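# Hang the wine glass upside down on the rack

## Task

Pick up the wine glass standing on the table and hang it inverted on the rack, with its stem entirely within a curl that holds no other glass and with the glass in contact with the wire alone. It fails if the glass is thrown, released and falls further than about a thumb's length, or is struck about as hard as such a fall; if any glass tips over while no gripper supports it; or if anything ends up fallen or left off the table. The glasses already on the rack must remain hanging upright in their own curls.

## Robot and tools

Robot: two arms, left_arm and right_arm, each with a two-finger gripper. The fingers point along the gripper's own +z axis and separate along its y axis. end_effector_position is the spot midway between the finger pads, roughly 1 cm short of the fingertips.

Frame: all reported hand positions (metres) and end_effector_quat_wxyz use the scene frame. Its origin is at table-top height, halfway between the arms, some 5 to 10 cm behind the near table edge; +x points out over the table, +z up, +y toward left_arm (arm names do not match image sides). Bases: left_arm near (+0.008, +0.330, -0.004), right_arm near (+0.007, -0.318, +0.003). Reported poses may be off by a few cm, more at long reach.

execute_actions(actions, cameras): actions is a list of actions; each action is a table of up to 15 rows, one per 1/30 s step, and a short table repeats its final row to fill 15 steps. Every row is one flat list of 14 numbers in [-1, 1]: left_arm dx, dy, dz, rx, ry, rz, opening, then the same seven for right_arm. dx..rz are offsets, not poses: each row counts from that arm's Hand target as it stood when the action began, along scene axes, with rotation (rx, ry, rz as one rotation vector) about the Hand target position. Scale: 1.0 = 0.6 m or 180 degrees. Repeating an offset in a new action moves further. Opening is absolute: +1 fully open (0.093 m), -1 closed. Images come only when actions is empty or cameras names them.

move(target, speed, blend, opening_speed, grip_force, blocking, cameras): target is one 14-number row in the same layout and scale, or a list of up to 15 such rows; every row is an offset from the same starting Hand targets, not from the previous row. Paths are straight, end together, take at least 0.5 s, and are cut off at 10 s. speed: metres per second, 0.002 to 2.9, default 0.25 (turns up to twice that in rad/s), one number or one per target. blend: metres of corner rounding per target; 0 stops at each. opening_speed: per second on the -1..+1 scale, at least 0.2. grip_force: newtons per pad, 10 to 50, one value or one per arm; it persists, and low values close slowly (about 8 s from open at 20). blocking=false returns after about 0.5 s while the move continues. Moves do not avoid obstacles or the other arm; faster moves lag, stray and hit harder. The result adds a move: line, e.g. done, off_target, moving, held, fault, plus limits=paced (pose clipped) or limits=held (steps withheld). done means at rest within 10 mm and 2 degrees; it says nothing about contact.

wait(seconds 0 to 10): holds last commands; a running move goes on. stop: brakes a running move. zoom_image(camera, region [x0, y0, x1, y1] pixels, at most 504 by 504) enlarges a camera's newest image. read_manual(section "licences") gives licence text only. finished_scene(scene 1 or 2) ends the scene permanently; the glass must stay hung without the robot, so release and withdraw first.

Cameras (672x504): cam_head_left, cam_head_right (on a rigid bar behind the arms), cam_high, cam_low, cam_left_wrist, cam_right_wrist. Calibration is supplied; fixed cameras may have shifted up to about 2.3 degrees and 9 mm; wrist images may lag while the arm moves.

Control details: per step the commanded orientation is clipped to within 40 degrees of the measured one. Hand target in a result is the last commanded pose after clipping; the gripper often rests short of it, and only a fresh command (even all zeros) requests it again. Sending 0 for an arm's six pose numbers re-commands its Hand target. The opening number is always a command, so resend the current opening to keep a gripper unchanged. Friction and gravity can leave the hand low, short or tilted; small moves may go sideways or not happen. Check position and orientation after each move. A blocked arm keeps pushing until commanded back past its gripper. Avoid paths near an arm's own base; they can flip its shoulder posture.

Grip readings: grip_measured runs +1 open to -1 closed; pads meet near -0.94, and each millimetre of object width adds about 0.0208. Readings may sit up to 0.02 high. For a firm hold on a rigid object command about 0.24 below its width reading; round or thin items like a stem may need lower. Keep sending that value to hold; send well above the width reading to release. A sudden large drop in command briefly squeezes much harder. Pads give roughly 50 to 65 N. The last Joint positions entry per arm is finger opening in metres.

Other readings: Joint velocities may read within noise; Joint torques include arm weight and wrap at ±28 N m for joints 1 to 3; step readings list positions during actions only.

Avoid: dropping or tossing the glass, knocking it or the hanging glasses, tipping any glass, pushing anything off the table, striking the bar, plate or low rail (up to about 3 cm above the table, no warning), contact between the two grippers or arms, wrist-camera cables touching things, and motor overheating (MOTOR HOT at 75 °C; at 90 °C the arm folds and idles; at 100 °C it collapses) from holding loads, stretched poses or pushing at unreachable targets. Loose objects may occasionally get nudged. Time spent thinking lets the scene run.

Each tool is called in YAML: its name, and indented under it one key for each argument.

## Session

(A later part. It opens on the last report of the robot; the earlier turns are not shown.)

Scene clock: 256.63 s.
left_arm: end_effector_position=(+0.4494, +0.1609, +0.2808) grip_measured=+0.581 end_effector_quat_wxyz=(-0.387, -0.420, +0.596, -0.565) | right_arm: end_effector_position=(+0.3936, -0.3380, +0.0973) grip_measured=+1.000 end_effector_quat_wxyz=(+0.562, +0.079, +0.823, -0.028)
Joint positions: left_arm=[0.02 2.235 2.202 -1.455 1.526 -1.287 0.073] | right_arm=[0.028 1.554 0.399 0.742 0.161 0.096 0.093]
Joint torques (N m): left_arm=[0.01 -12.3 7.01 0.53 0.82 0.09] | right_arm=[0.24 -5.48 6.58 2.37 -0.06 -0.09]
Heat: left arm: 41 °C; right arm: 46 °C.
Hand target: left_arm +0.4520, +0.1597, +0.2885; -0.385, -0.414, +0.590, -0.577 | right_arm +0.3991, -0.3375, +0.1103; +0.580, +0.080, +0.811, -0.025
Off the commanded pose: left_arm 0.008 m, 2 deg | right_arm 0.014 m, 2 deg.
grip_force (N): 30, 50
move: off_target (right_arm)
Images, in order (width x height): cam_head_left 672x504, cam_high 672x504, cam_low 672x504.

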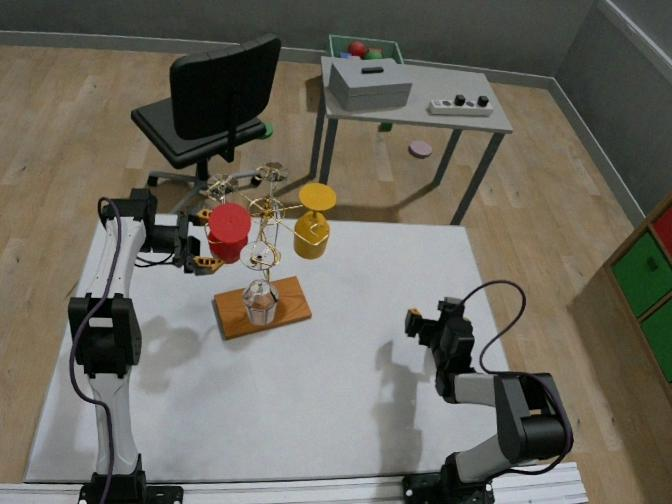

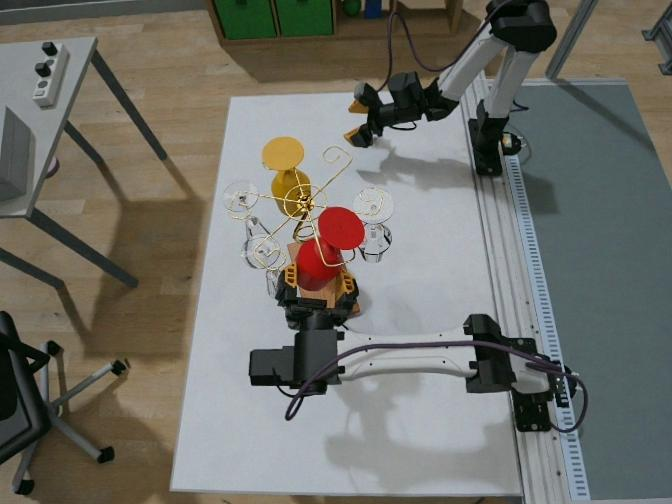

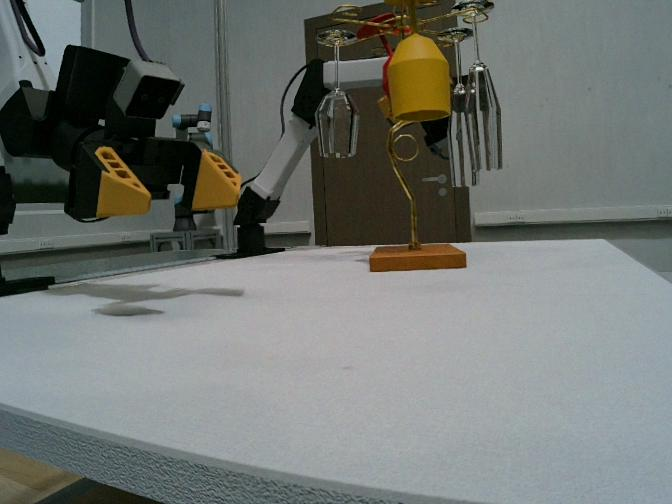

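move:
  target:
    - [0.021,-0.003,0,0,0,0,0.2,0,0,0,0,0,0,1]
    - [0.017,0.042,0,0,0,0,0.2,0,0,0,0,0,0,1]
  speed: 0.05
  blend: [0.004,0]
  cameras: ["cam_high","cam_low","cam_head_left"]

zoom_image:
  camera: "cam_high"
  region: [280, 170, 450, 290]

zoom_image:
  camera: "cam_low"
  region: [300, 0, 460, 120]

zoom_image:
  camera: "cam_head_left"
  region: [190, 170, 310, 290]

Scene clock: 268.70 s.
left_arm: end_effector_position=(+0.4591, +0.1814, +0.2814) grip_measured=+0.581 end_effector_quat_wxyz=(-0.374, -0.432, +0.587, -0.574) | right_arm: end_effector_position=(+0.3936, -0.3380, +0.0973) grip_measured=+1.000 end_effector_quat_wxyz=(+0.562, +0.079, +0.823, -0.028)
Joint positions: left_arm=[0.066 2.265 2.253 -1.504 1.528 -1.257 0.073] | right_arm=[0.028 1.554 0.399 0.742 0.161 0.096 0.093]
Joint torques (N m): left_arm=[0.84 -11.84 7.43 0.31 0.84 0.25] | right_arm=[0.24 -5.45 6.6 2.36 -0.07 -0.09]
Heat: left arm: 41 °C; right arm: 46 °C.
Hand target: left_arm +0.4623, +0.1849, +0.2884; -0.385, -0.414, +0.589, -0.577 | right_arm +0.3991, -0.3375, +0.1103; +0.580, +0.080, +0.811, -0.025
Off the commanded pose: left_arm 0.008 m, 2 deg | right_arm 0.014 m, 2 deg.
grip_force (N): 30, 50
move: off_target (right_arm)
Images, in order (width x height): cam_head_left 672x504, cam_high 672x504, cam_low 672x504.

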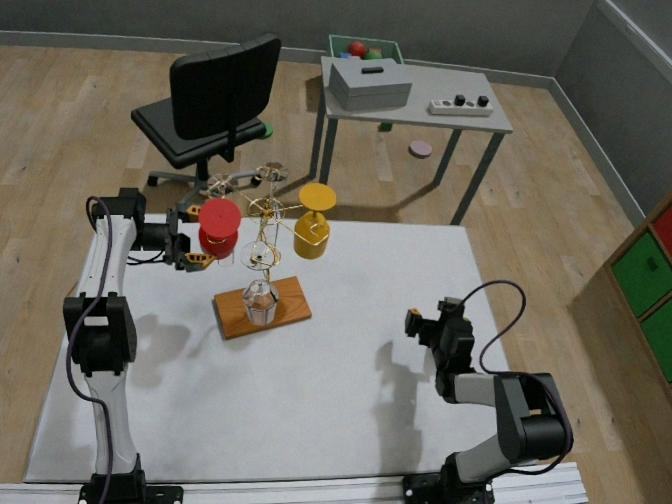

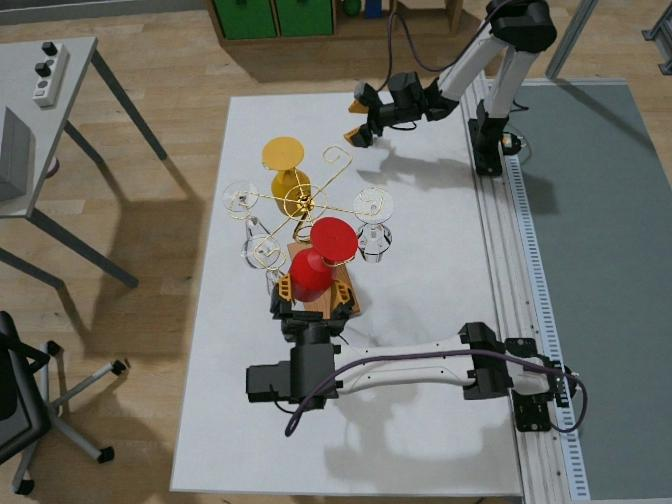

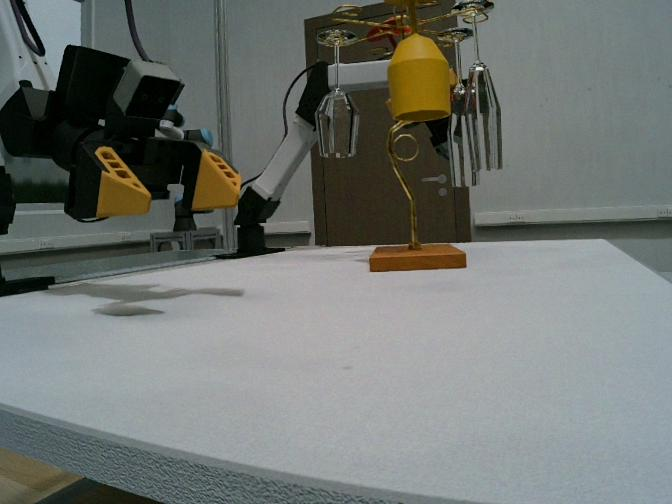

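Scaled by 2.965 from the camera's 672x504 image, which has a finer 960x720 frame.

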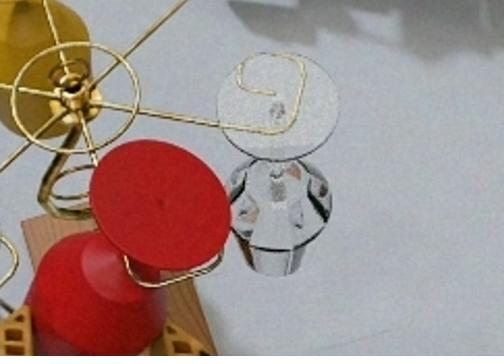

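Scaled by 3.150 from the camera's 672x504 image, which has a finer 960x720 frame.

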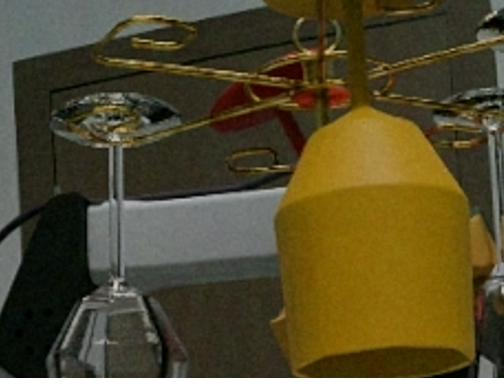

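Scaled by 4.200 from the camera's 672x504 image, which has a finer 960x720 frame.

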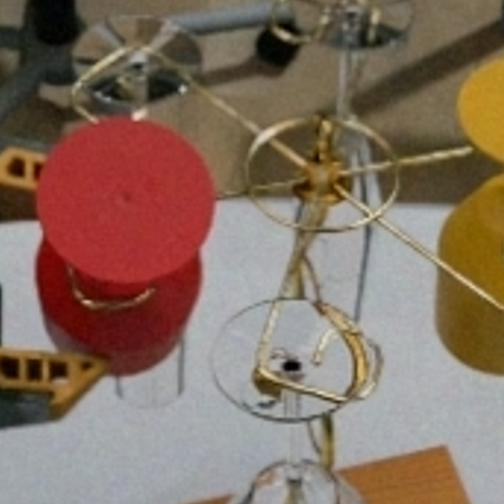

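move:
  target: [-0.0683,0.005,-0.012,-0.018,0.126,0,0.2,0,0,0,0,0,0,1]
  speed: 0.08
  cameras: ["cam_high","cam_low","cam_head_left"]

zoom_image:
  camera: "cam_high"
  region: [280, 170, 450, 290]

zoom_image:
  camera: "cam_low"
  region: [300, 0, 460, 120]

zoom_image:
  camera: "cam_head_left"
  region: [190, 170, 310, 290]

Scene clock: 281.63 s.
left_arm: end_effector_position=(+0.4301, +0.1816, +0.2519) grip_measured=+0.581 end_effector_quat_wxyz=(+0.484, +0.538, -0.488, +0.487) | right_arm: end_effector_position=(+0.3936, -0.3380, +0.0973) grip_measured=+1.000 end_effector_quat_wxyz=(+0.562, +0.079, +0.823, -0.028)
Joint positions: left_arm=[0.069 2.189 2.001 -1.571 1.531 -1.42 0.073] | right_arm=[0.028 1.554 0.399 0.742 0.161 0.096 0.093]
Joint torques (N m): left_arm=[1.58 -18.92 4.31 -0.07 0.85 -0.06] | right_arm=[0.21 -5.45 6.6 2.34 -0.06 -0.1]
Motor temperatures (°C): left_arm=[27 43 42 31 29 28 27] | right_arm=[28 37 33 46 25 28 25]
Heat: left arm: 43 °C; right arm: 46 °C.
Hand target: left_arm +0.4213, +0.1879, +0.2813; +0.504, +0.508, -0.486, +0.501 | right_arm +0.3991, -0.3375, +0.1103; +0.580, +0.080, +0.811, -0.025
Off the commanded pose: left_arm 0.031 m, 4 deg | right_arm 0.014 m, 2 deg.
joint sent to its limit (left arm) — joint 4 (wrist pitch), lower limit; joint 5 (wrist yaw), upper limit. The joint targets are off in orientation, not in position.
grip_force (N): 30, 50
move: off_target (left_arm, right_arm)
Images, in order (width x height): cam_head_left 672x504, cam_high 672x504, cam_low 672x504.

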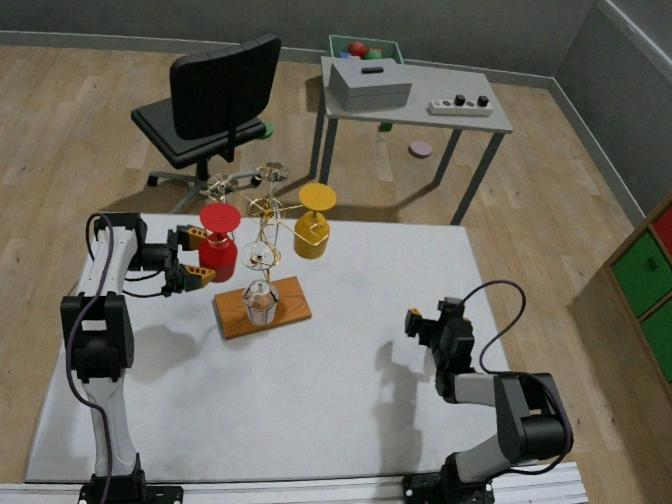

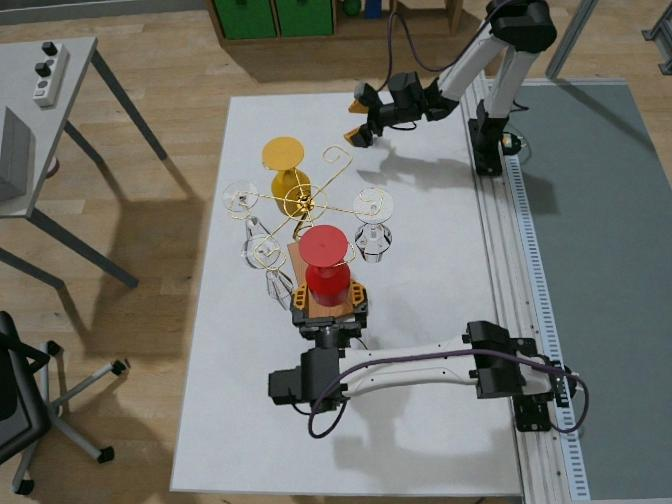

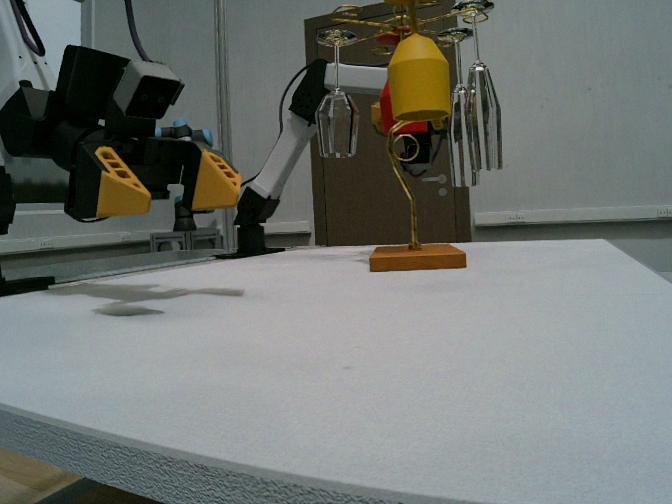

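Scaled by 2.965 from the camera's 672x504 image, which has a finer 960x720 frame.

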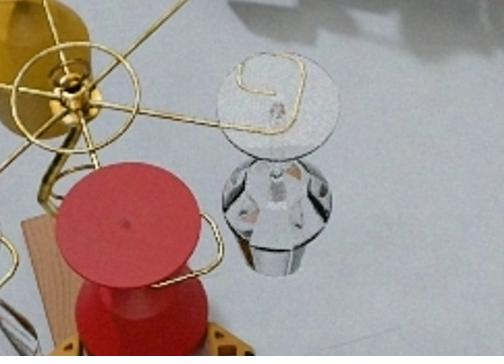

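Scaled by 3.150 from the camera's 672x504 image, which has a finer 960x720 frame.

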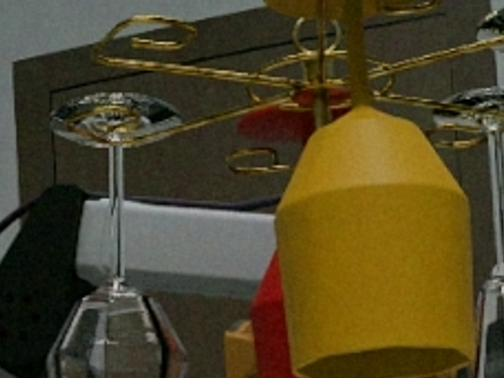

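Scaled by 4.200 from the camera's 672x504 image, which has a finer 960x720 frame.

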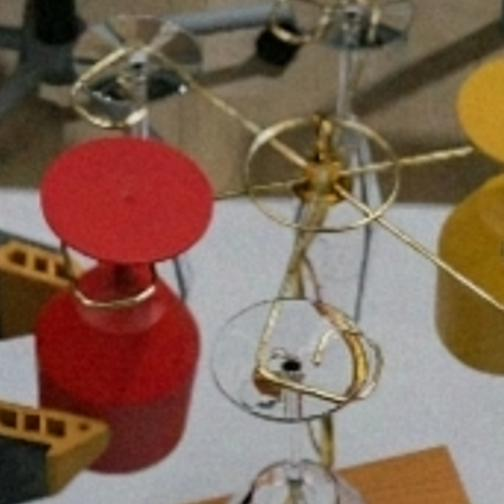

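move:
  target: [0.0147,-0.0105,-0.045,0,0,0,0.2,0,0,0,0,0,0,1]
  speed: 0.1
  cameras: ["all"]

zoom_image:
  camera: "cam_head_left"
  region: [190, 180, 280, 290]

zoom_image:
  camera: "cam_high"
  region: [280, 190, 390, 340]

Scene clock: 295.10 s.
left_arm: end_effector_position=(+0.4301, +0.1816, +0.2520) grip_measured=+0.581 end_effector_quat_wxyz=(+0.475, +0.529, -0.498, +0.496) | right_arm: end_effector_position=(+0.3936, -0.3380, +0.0973) grip_measured=+1.000 end_effector_quat_wxyz=(+0.562, +0.079, +0.823, -0.028)
Joint positions: left_arm=[0.069 2.189 2.001 -1.571 1.532 -1.383 0.073] | right_arm=[0.028 1.554 0.399 0.742 0.161 0.096 0.093]
Joint torques (N m): left_arm=[0.16 -12 4.29 -0.06 0.85 0.22] | right_arm=[0.23 -5.39 6.58 2.34 -0.05 -0.08]
Motor temperatures (°C): left_arm=[27 53 41 31 29 28 27] | right_arm=[28 37 33 47 25 28 25]
Heat: left arm: 53 °C; right arm: 47 °C.
Hand target: left_arm +0.4301, +0.1816, +0.2542; +0.504, +0.508, -0.486, +0.501 | right_arm +0.3991, -0.3375, +0.1103; +0.580, +0.080, +0.811, -0.025
Off the commanded pose: left_arm 0.002 m, 4 deg | right_arm 0.014 m, 2 deg.
joint sent to its limit (left arm) — joint 4 (wrist pitch), lower limit; joint 5 (wrist yaw), upper limit. The joint targets are off in orientation, not in position.
grip_force (N): 30, 50
move: off_target (left_arm, right_arm)
camera_calibration:
cam_left_wrist: T_world_to_cam=[[0.997501, 0.0653803, 0.0267782, -0.445552], [-0.0499656, 0.384843, 0.921629, -0.242866], [0.049951, -0.920664, 0.387148, 0.13222], [0, 0, 0, 1]] pos_world=[0.425699, 0.244326, 0.184574]
cam_right_wrist: T_world_to_cam=[[-0.174809, -0.984173, -0.0290743, -0.26174], [-0.713326, 0.146945, -0.685254, 0.435919], [0.678681, -0.0990492, -0.727724, -0.140709], [0, 0, 0, 1]] pos_world=[0.360694, -0.33559, 0.188708]

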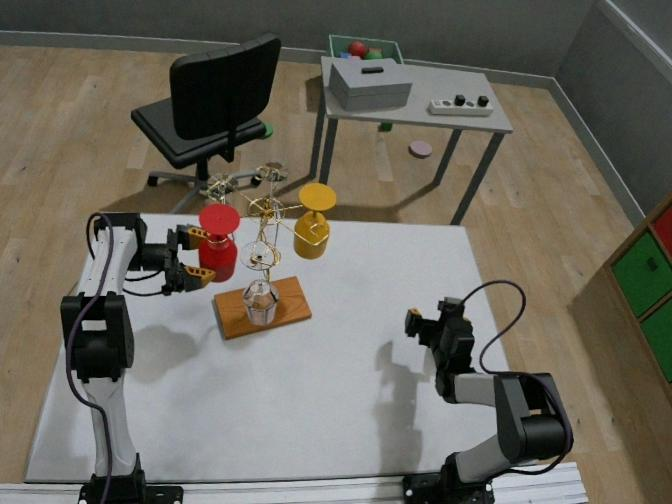

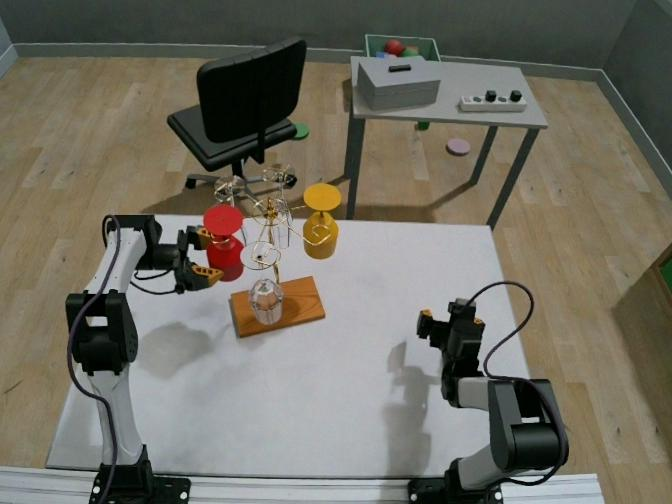

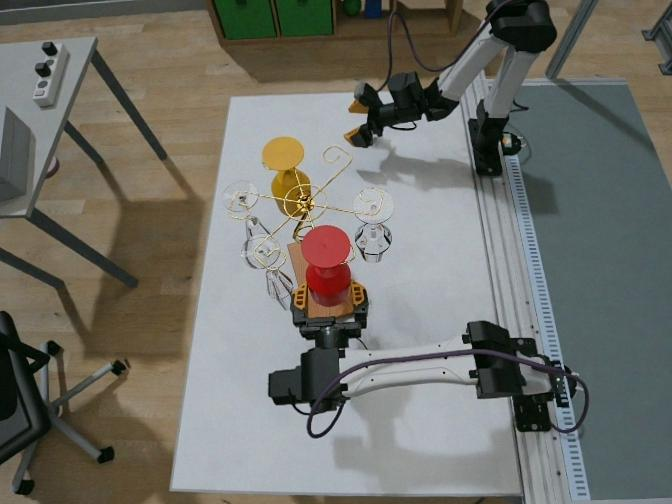

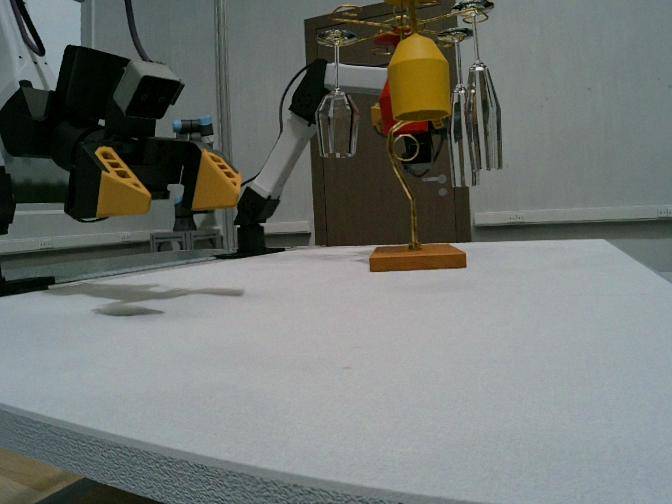

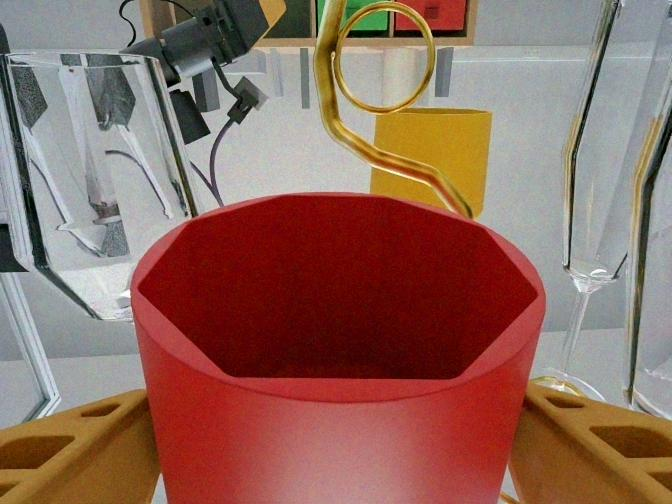

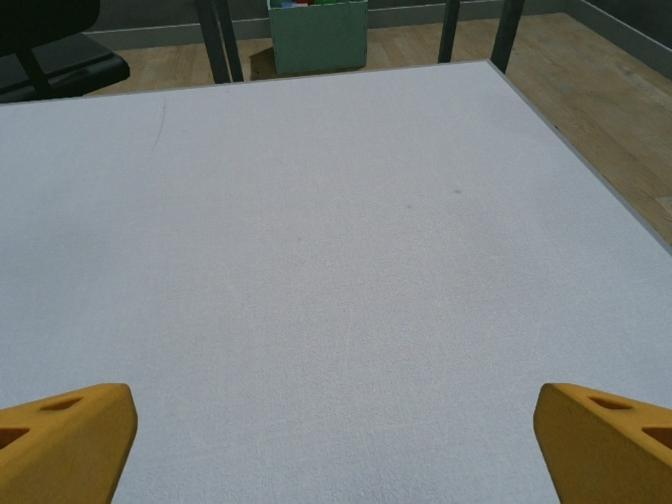

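Scaled by 4.582 from the camera's 672x504 image, which has a finer 960x720 frame.

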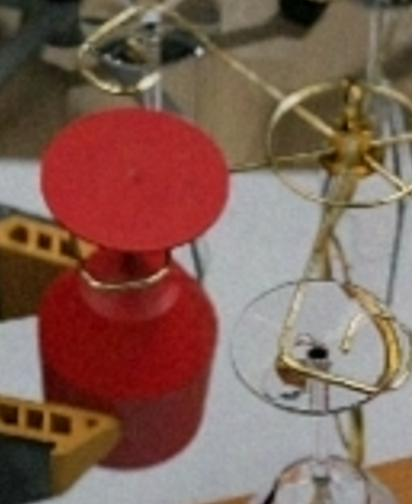

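Scaled by 3.360 from the camera's 672x504 image, which has a finer 960x720 frame.

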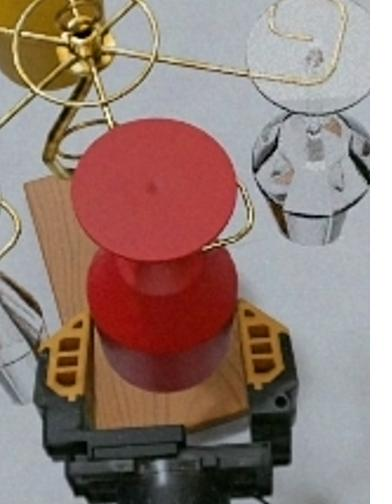

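move:
  target:
    - [0,0.02,0.0,0,0,0,0.2,0,0,0,0,0,0,1]
    - [0,0.02,-0.012,0,0,0,0.2,0,0,0,0,0,0,1]
  speed: 0.04
  cameras: ["cam_high","cam_low","cam_head_left"]

zoom_image:
  camera: "cam_head_left"
  region: [190, 180, 280, 290]

zoom_image:
  camera: "cam_high"
  region: [280, 190, 390, 340]

zoom_image:
  camera: "cam_low"
  region: [340, 0, 440, 80]

Scene clock: 313.50 s.
left_arm: end_effector_position=(+0.4296, +0.1884, +0.2434) grip_measured=+0.581 end_effector_quat_wxyz=(+0.474, +0.533, -0.491, +0.500) | right_arm: end_effector_position=(+0.3936, -0.3380, +0.0973) grip_measured=+1.000 end_effector_quat_wxyz=(+0.562, +0.079, +0.823, -0.028)
Joint positions: left_arm=[0.086 2.189 1.958 -1.571 1.539 -1.345 0.073] | right_arm=[0.028 1.554 0.399 0.742 0.161 0.096 0.093]
Joint torques (N m): left_arm=[1.26 -12.67 4.26 -0.12 0.76 0.17] | right_arm=[0.2 -5.48 6.57 2.34 -0.03 -0.09]
Heat: left arm: 52 °C; right arm: 47 °C.
Hand target: left_arm +0.4301, +0.1936, +0.2470; +0.505, +0.508, -0.486, +0.501 | right_arm +0.3991, -0.3375, +0.1103; +0.580, +0.080, +0.811, -0.025
Off the commanded pose: left_arm 0.006 m, 4 deg | right_arm 0.014 m, 2 deg.
joint sent to its limit (left arm) — joint 4 (wrist pitch), lower limit; joint 5 (wrist yaw), upper limit. The joint targets are off in orientation, not in position.
grip_force (N): 30, 50
move: off_target (left_arm, right_arm)
Images, in order (width x height): cam_head_left 672x504, cam_high 672x504, cam_low 672x504.

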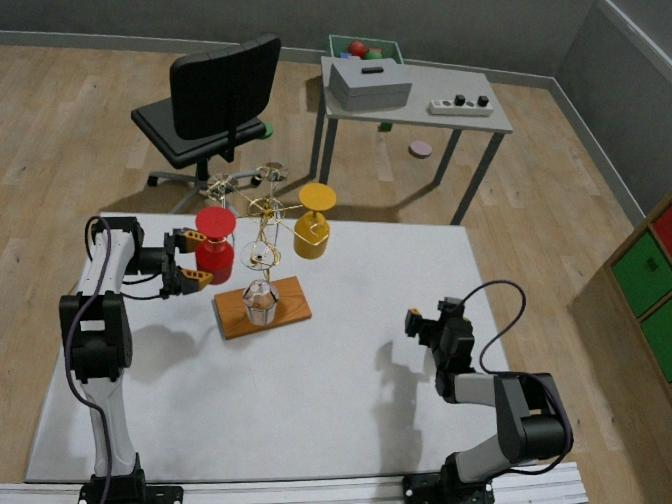

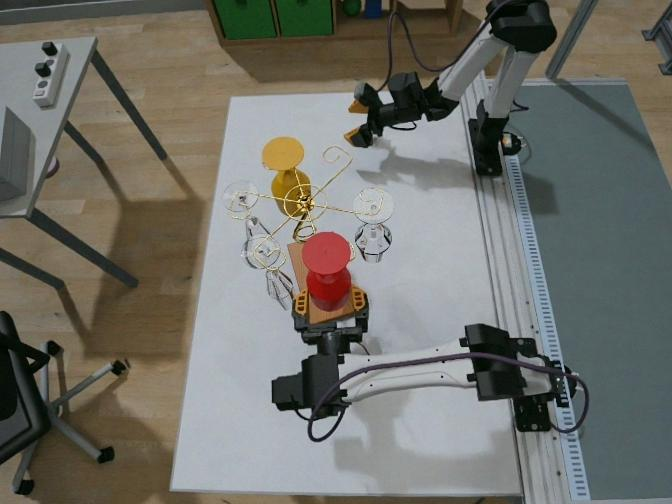

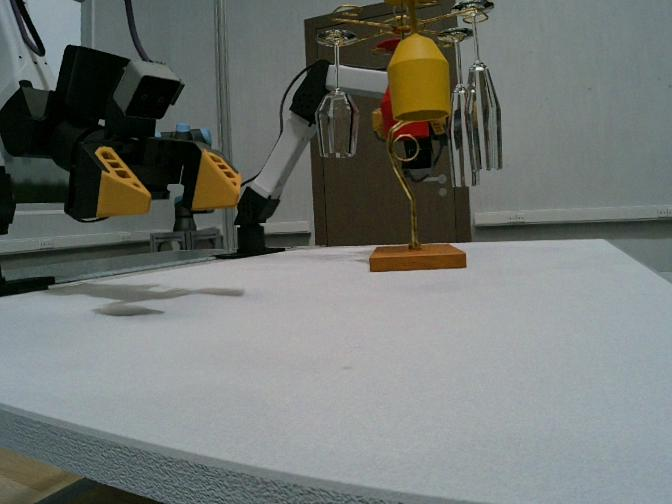

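Scaled by 4.582 from the camera's 672x504 image, which has a finer 960x720 frame.

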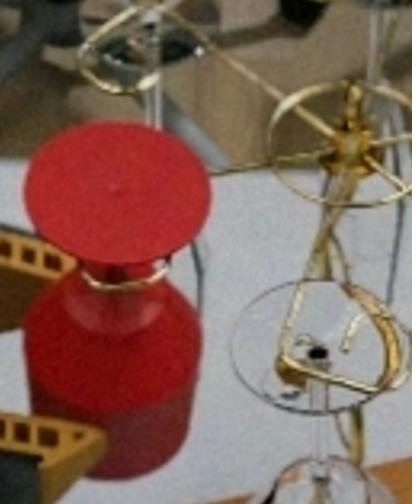

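Scaled by 3.360 from the camera's 672x504 image, which has a finer 960x720 frame.

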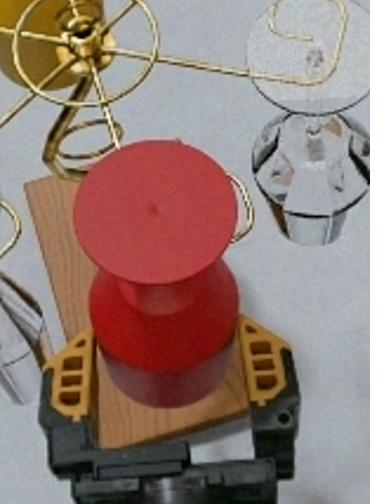

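Scaled by 5.040 from the camera's 672x504 image, which has a finer 960x720 frame.

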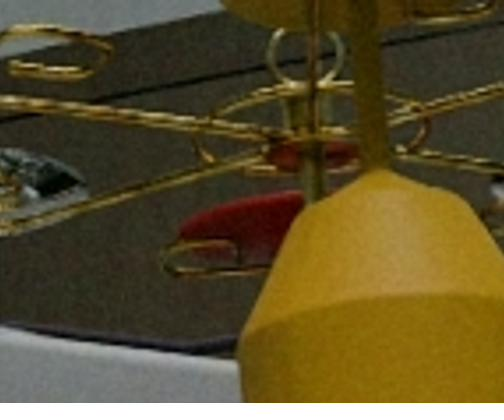

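move:
  target: [-0.002,0,-0.012,0,0,0,0.2,0,0,0,0,0,0,1]
  speed: 0.03
  cameras: ["cam_low","cam_high"]

zoom_image:
  camera: "cam_low"
  region: [340, 0, 440, 80]

Scene clock: 323.77 s.
left_arm: end_effector_position=(+0.4286, +0.1883, +0.2412) grip_measured=+0.581 end_effector_quat_wxyz=(+0.475, +0.527, -0.489, +0.508) | right_arm: end_effector_position=(+0.3936, -0.3380, +0.0973) grip_measured=+1.000 end_effector_quat_wxyz=(+0.562, +0.079, +0.823, -0.028)
Joint positions: left_arm=[0.086 2.189 1.938 -1.571 1.555 -1.315 0.073] | right_arm=[0.028 1.554 0.399 0.742 0.161 0.096 0.093]
Joint torques (N m): left_arm=[1.24 -12.16 3.92 -0.15 0.57 0.14] | right_arm=[0.24 -5.44 6.64 2.32 -0.07 -0.09]
Heat: left arm: 52 °C; right arm: 47 °C.
Hand target: left_arm +0.4289, +0.1936, +0.2399; +0.504, +0.508, -0.486, +0.501 | right_arm +0.3991, -0.3375, +0.1103; +0.580, +0.080, +0.811, -0.025
Off the commanded pose: left_arm 0.006 m, 4 deg | right_arm 0.014 m, 2 deg.
joint sent to its limit (left arm) — joint 4 (wrist pitch), lower limit; joint 5 (wrist yaw), upper limit. The joint targets are off in orientation, not in position.
grip_force (N): 30, 50
move: off_target (left_arm, right_arm)
Images, in order (width x height): cam_high 672x504, cam_low 672x504.

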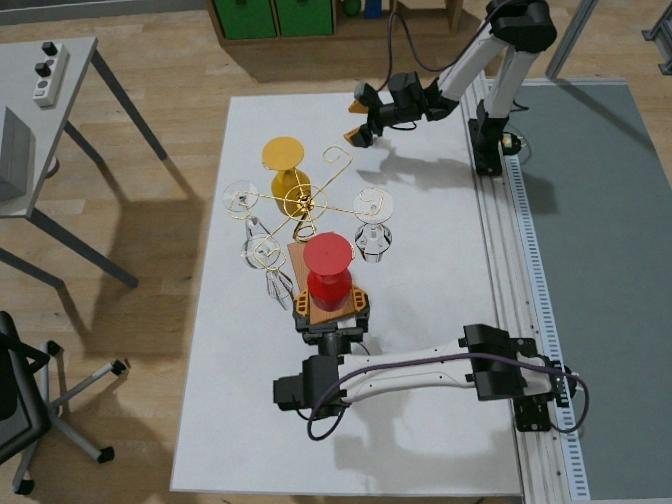

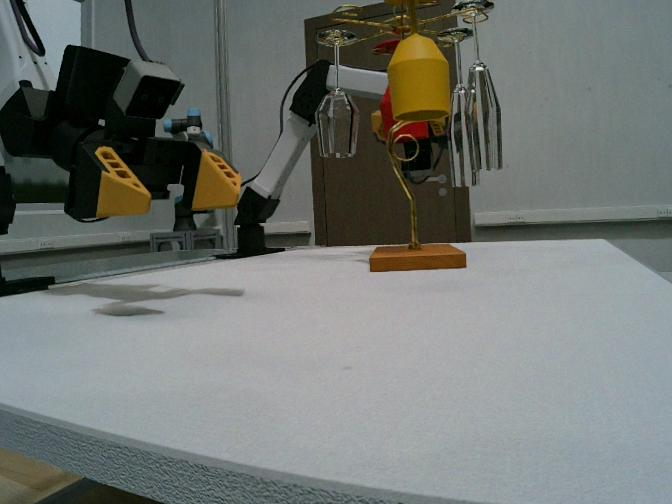

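Scaled by 5.040 from the camera's 672x504 image, which has a finer 960x720 frame.

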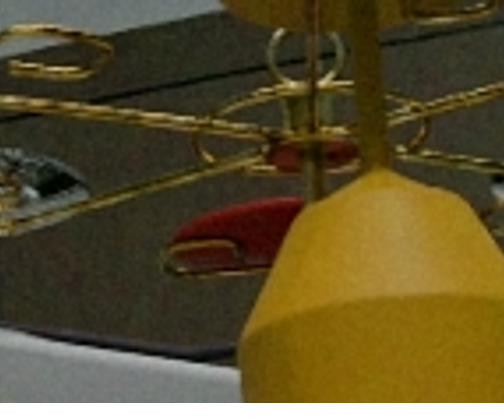

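move:
  target: [-0.015,0,0.006,0,0.028,0,0.2,0,0,0,0,0,0,1]
  speed: 0.04
  cameras: ["cam_low","cam_high","cam_head_right"]

zoom_image:
  camera: "cam_low"
  region: [340, 0, 440, 80]

zoom_image:
  camera: "cam_head_right"
  region: [190, 180, 300, 300]

zoom_image:
  camera: "cam_high"
  region: [280, 190, 390, 340]

Scene clock: 333.20 s.
left_arm: end_effector_position=(+0.4236, +0.1879, +0.2399) grip_measured=+0.581 end_effector_quat_wxyz=(+0.489, +0.538, -0.473, +0.498) | right_arm: end_effector_position=(+0.3936, -0.3380, +0.0973) grip_measured=+1.000 end_effector_quat_wxyz=(+0.562, +0.079, +0.823, -0.028)
Joint positions: left_arm=[0.086 2.172 1.9 -1.573 1.562 -1.343 0.073] | right_arm=[0.028 1.554 0.399 0.742 0.161 0.096 0.093]
Joint torques (N m): left_arm=[1.43 -14.2 3.07 -0.15 0.53 -0.3] | right_arm=[0.17 -5.5 6.56 2.37 -0.04 -0.11]
Heat: left arm: 52 °C; right arm: 48 °C.
Hand target: left_arm +0.4199, +0.1936, +0.2433; +0.525, +0.530, -0.463, +0.478 | right_arm +0.3991, -0.3375, +0.1103; +0.580, +0.080, +0.811, -0.025
Off the commanded pose: left_arm 0.008 m, 5 deg | right_arm 0.014 m, 2 deg.
joint read past its limit (left arm) — joint 5 (wrist yaw), upper limit.
joint sent to its limit (left arm) — joint 4 (wrist pitch), lower limit; joint 5 (wrist yaw), upper limit. The joint targets are off in orientation, not in position.
grip_force (N): 30, 50
move: off_target (left_arm, right_arm)
Images, in order (width x height): cam_head_right 672x504, cam_high 672x504, cam_low 672x504.

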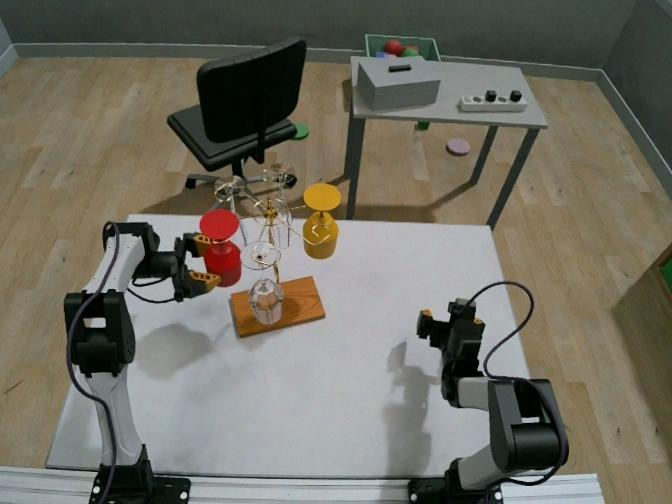

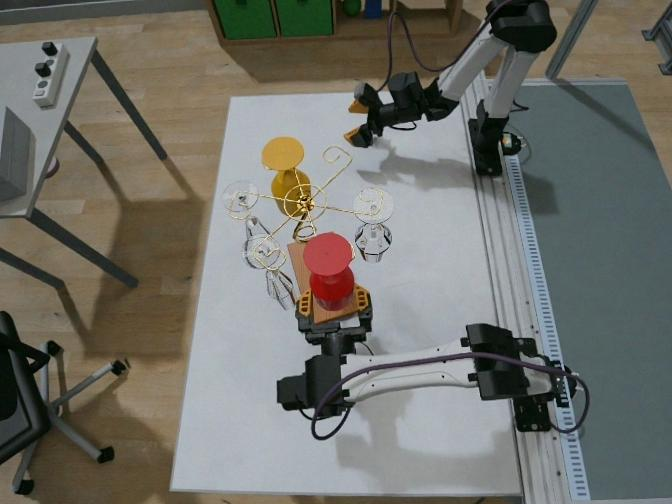

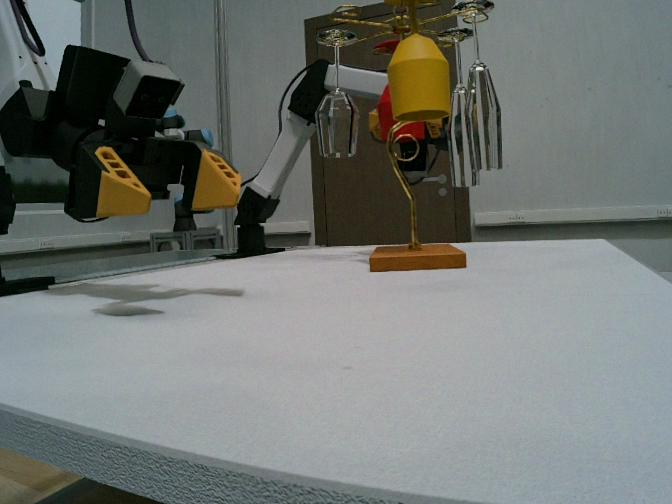

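Scaled by 5.040 from the camera's 672x504 image, which has a finer 960x720 frame.

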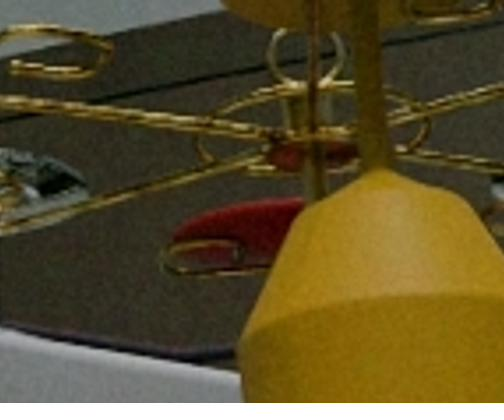

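Scaled by 4.200 from the camera's 672x504 image, which has a finer 960x720 frame.

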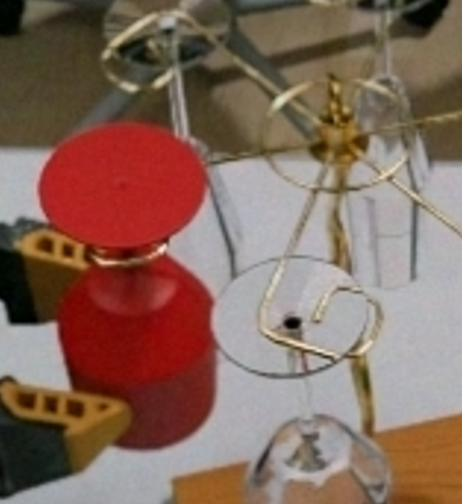

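Scaled by 3.360 from the camera's 672x504 image, which has a finer 960x720 frame.

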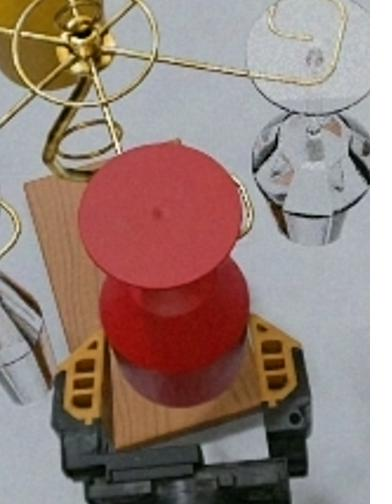

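move:
  target:
    - [0.005,-0.009,-0.006,0,0,0,0.2,0,0,0,0,0,0,1]
    - [0.005,-0.009,-0.006,0,0,0,1,0,0,0,0,0,0,1]
  speed: 0.05
  opening_speed: 0.3
  cameras: ["cam_low","cam_high","cam_left_wrist"]

zoom_image:
  camera: "cam_high"
  region: [280, 190, 390, 340]

zoom_image:
  camera: "cam_low"
  region: [340, 0, 440, 80]

Scene clock: 342.77 s.
left_arm: end_effector_position=(+0.4230, +0.1868, +0.2392) grip_measured=+1.000 end_effector_quat_wxyz=(+0.498, +0.547, -0.465, +0.487) | right_arm: end_effector_position=(+0.3936, -0.3380, +0.0973) grip_measured=+1.000 end_effector_quat_wxyz=(+0.562, +0.079, +0.823, -0.028)
Joint positions: left_arm=[0.083 2.172 1.9 -1.573 1.558 -1.379 0.093] | right_arm=[0.028 1.554 0.399 0.742 0.161 0.096 0.093]
Joint torques (N m): left_arm=[0.4 -12 4.82 -0.17 0.58 0.05] | right_arm=[0.35 -5.38 6.54 2.32 -0.05 -0.1]
Heat: left arm: 53 °C; right arm: 48 °C.
Hand target: left_arm +0.4229, +0.1882, +0.2397; +0.525, +0.530, -0.463, +0.478 | right_arm +0.3991, -0.3375, +0.1103; +0.580, +0.080, +0.811, -0.025
Off the commanded pose: left_arm 0.002 m, 4 deg | right_arm 0.014 m, 2 deg.
joint sent to its limit (left arm) — joint 4 (wrist pitch), lower limit; joint 5 (wrist yaw), upper limit. The joint targets are off in orientation, not in position.
grip_force (N): 30, 50
move: off_target (left_arm, right_arm); target 2's new opening was sent with left_arm's hand 0.001 m and 5 deg from that target
camera_calibration:
cam_left_wrist: T_world_to_cam=[[0.994751, 0.0862372, -0.0550765, -0.42167], [0.0146866, 0.412351, 0.910907, -0.26334], [0.101265, -0.906934, 0.40892, 0.112883], [0, 0, 0, 1]] pos_world=[0.411893, 0.24733, 0.170493]
Images, in order (width x height): cam_high 672x504, cam_low 672x504, cam_left_wrist 672x504.

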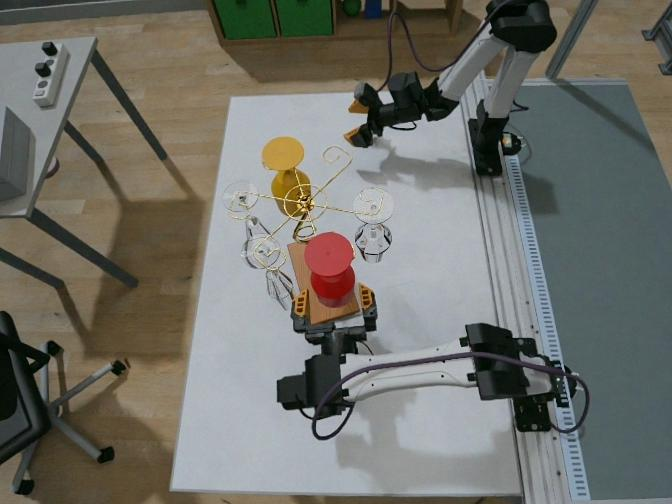

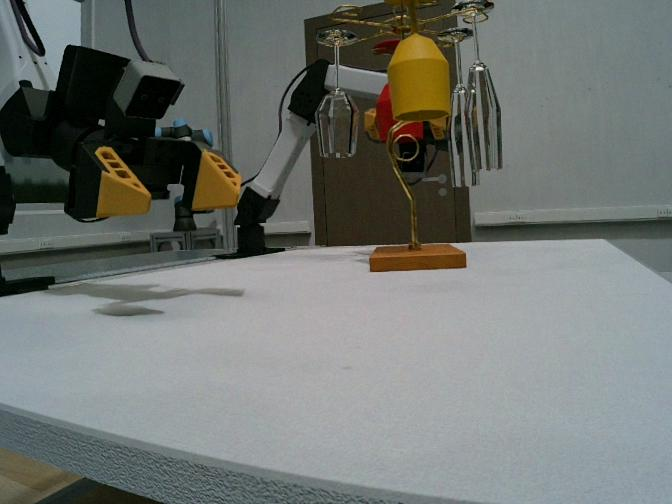

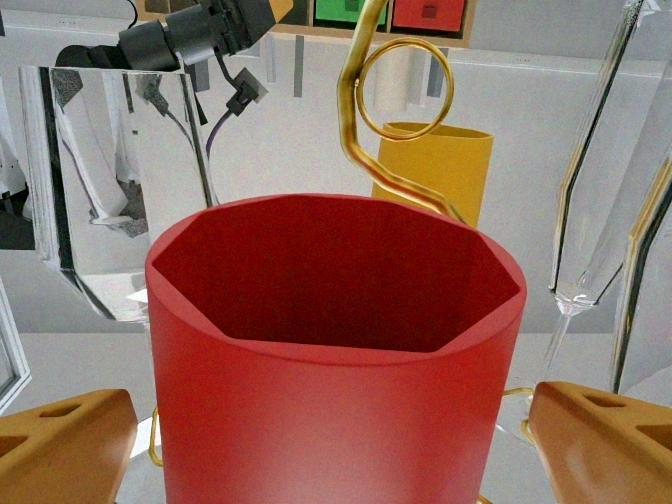

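Scaled by 3.360 from the camera's 672x504 image, which has a finer 960x720 frame.

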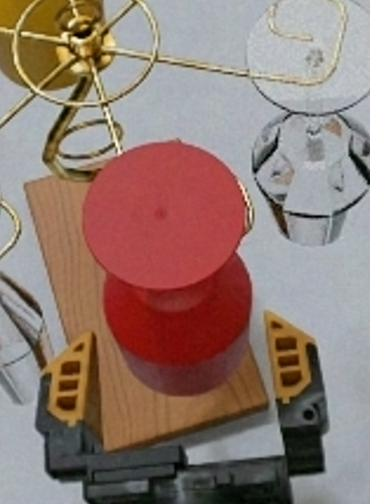

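Scaled by 5.040 from the camera's 672x504 image, which has a finer 960x720 frame.

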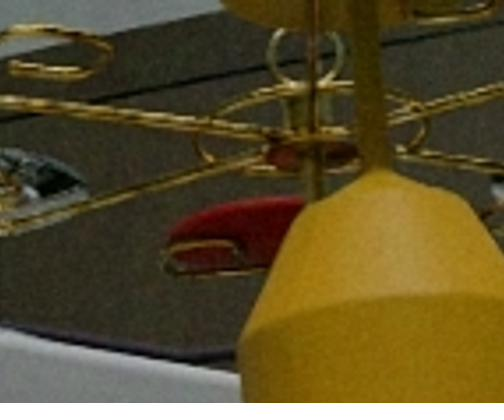

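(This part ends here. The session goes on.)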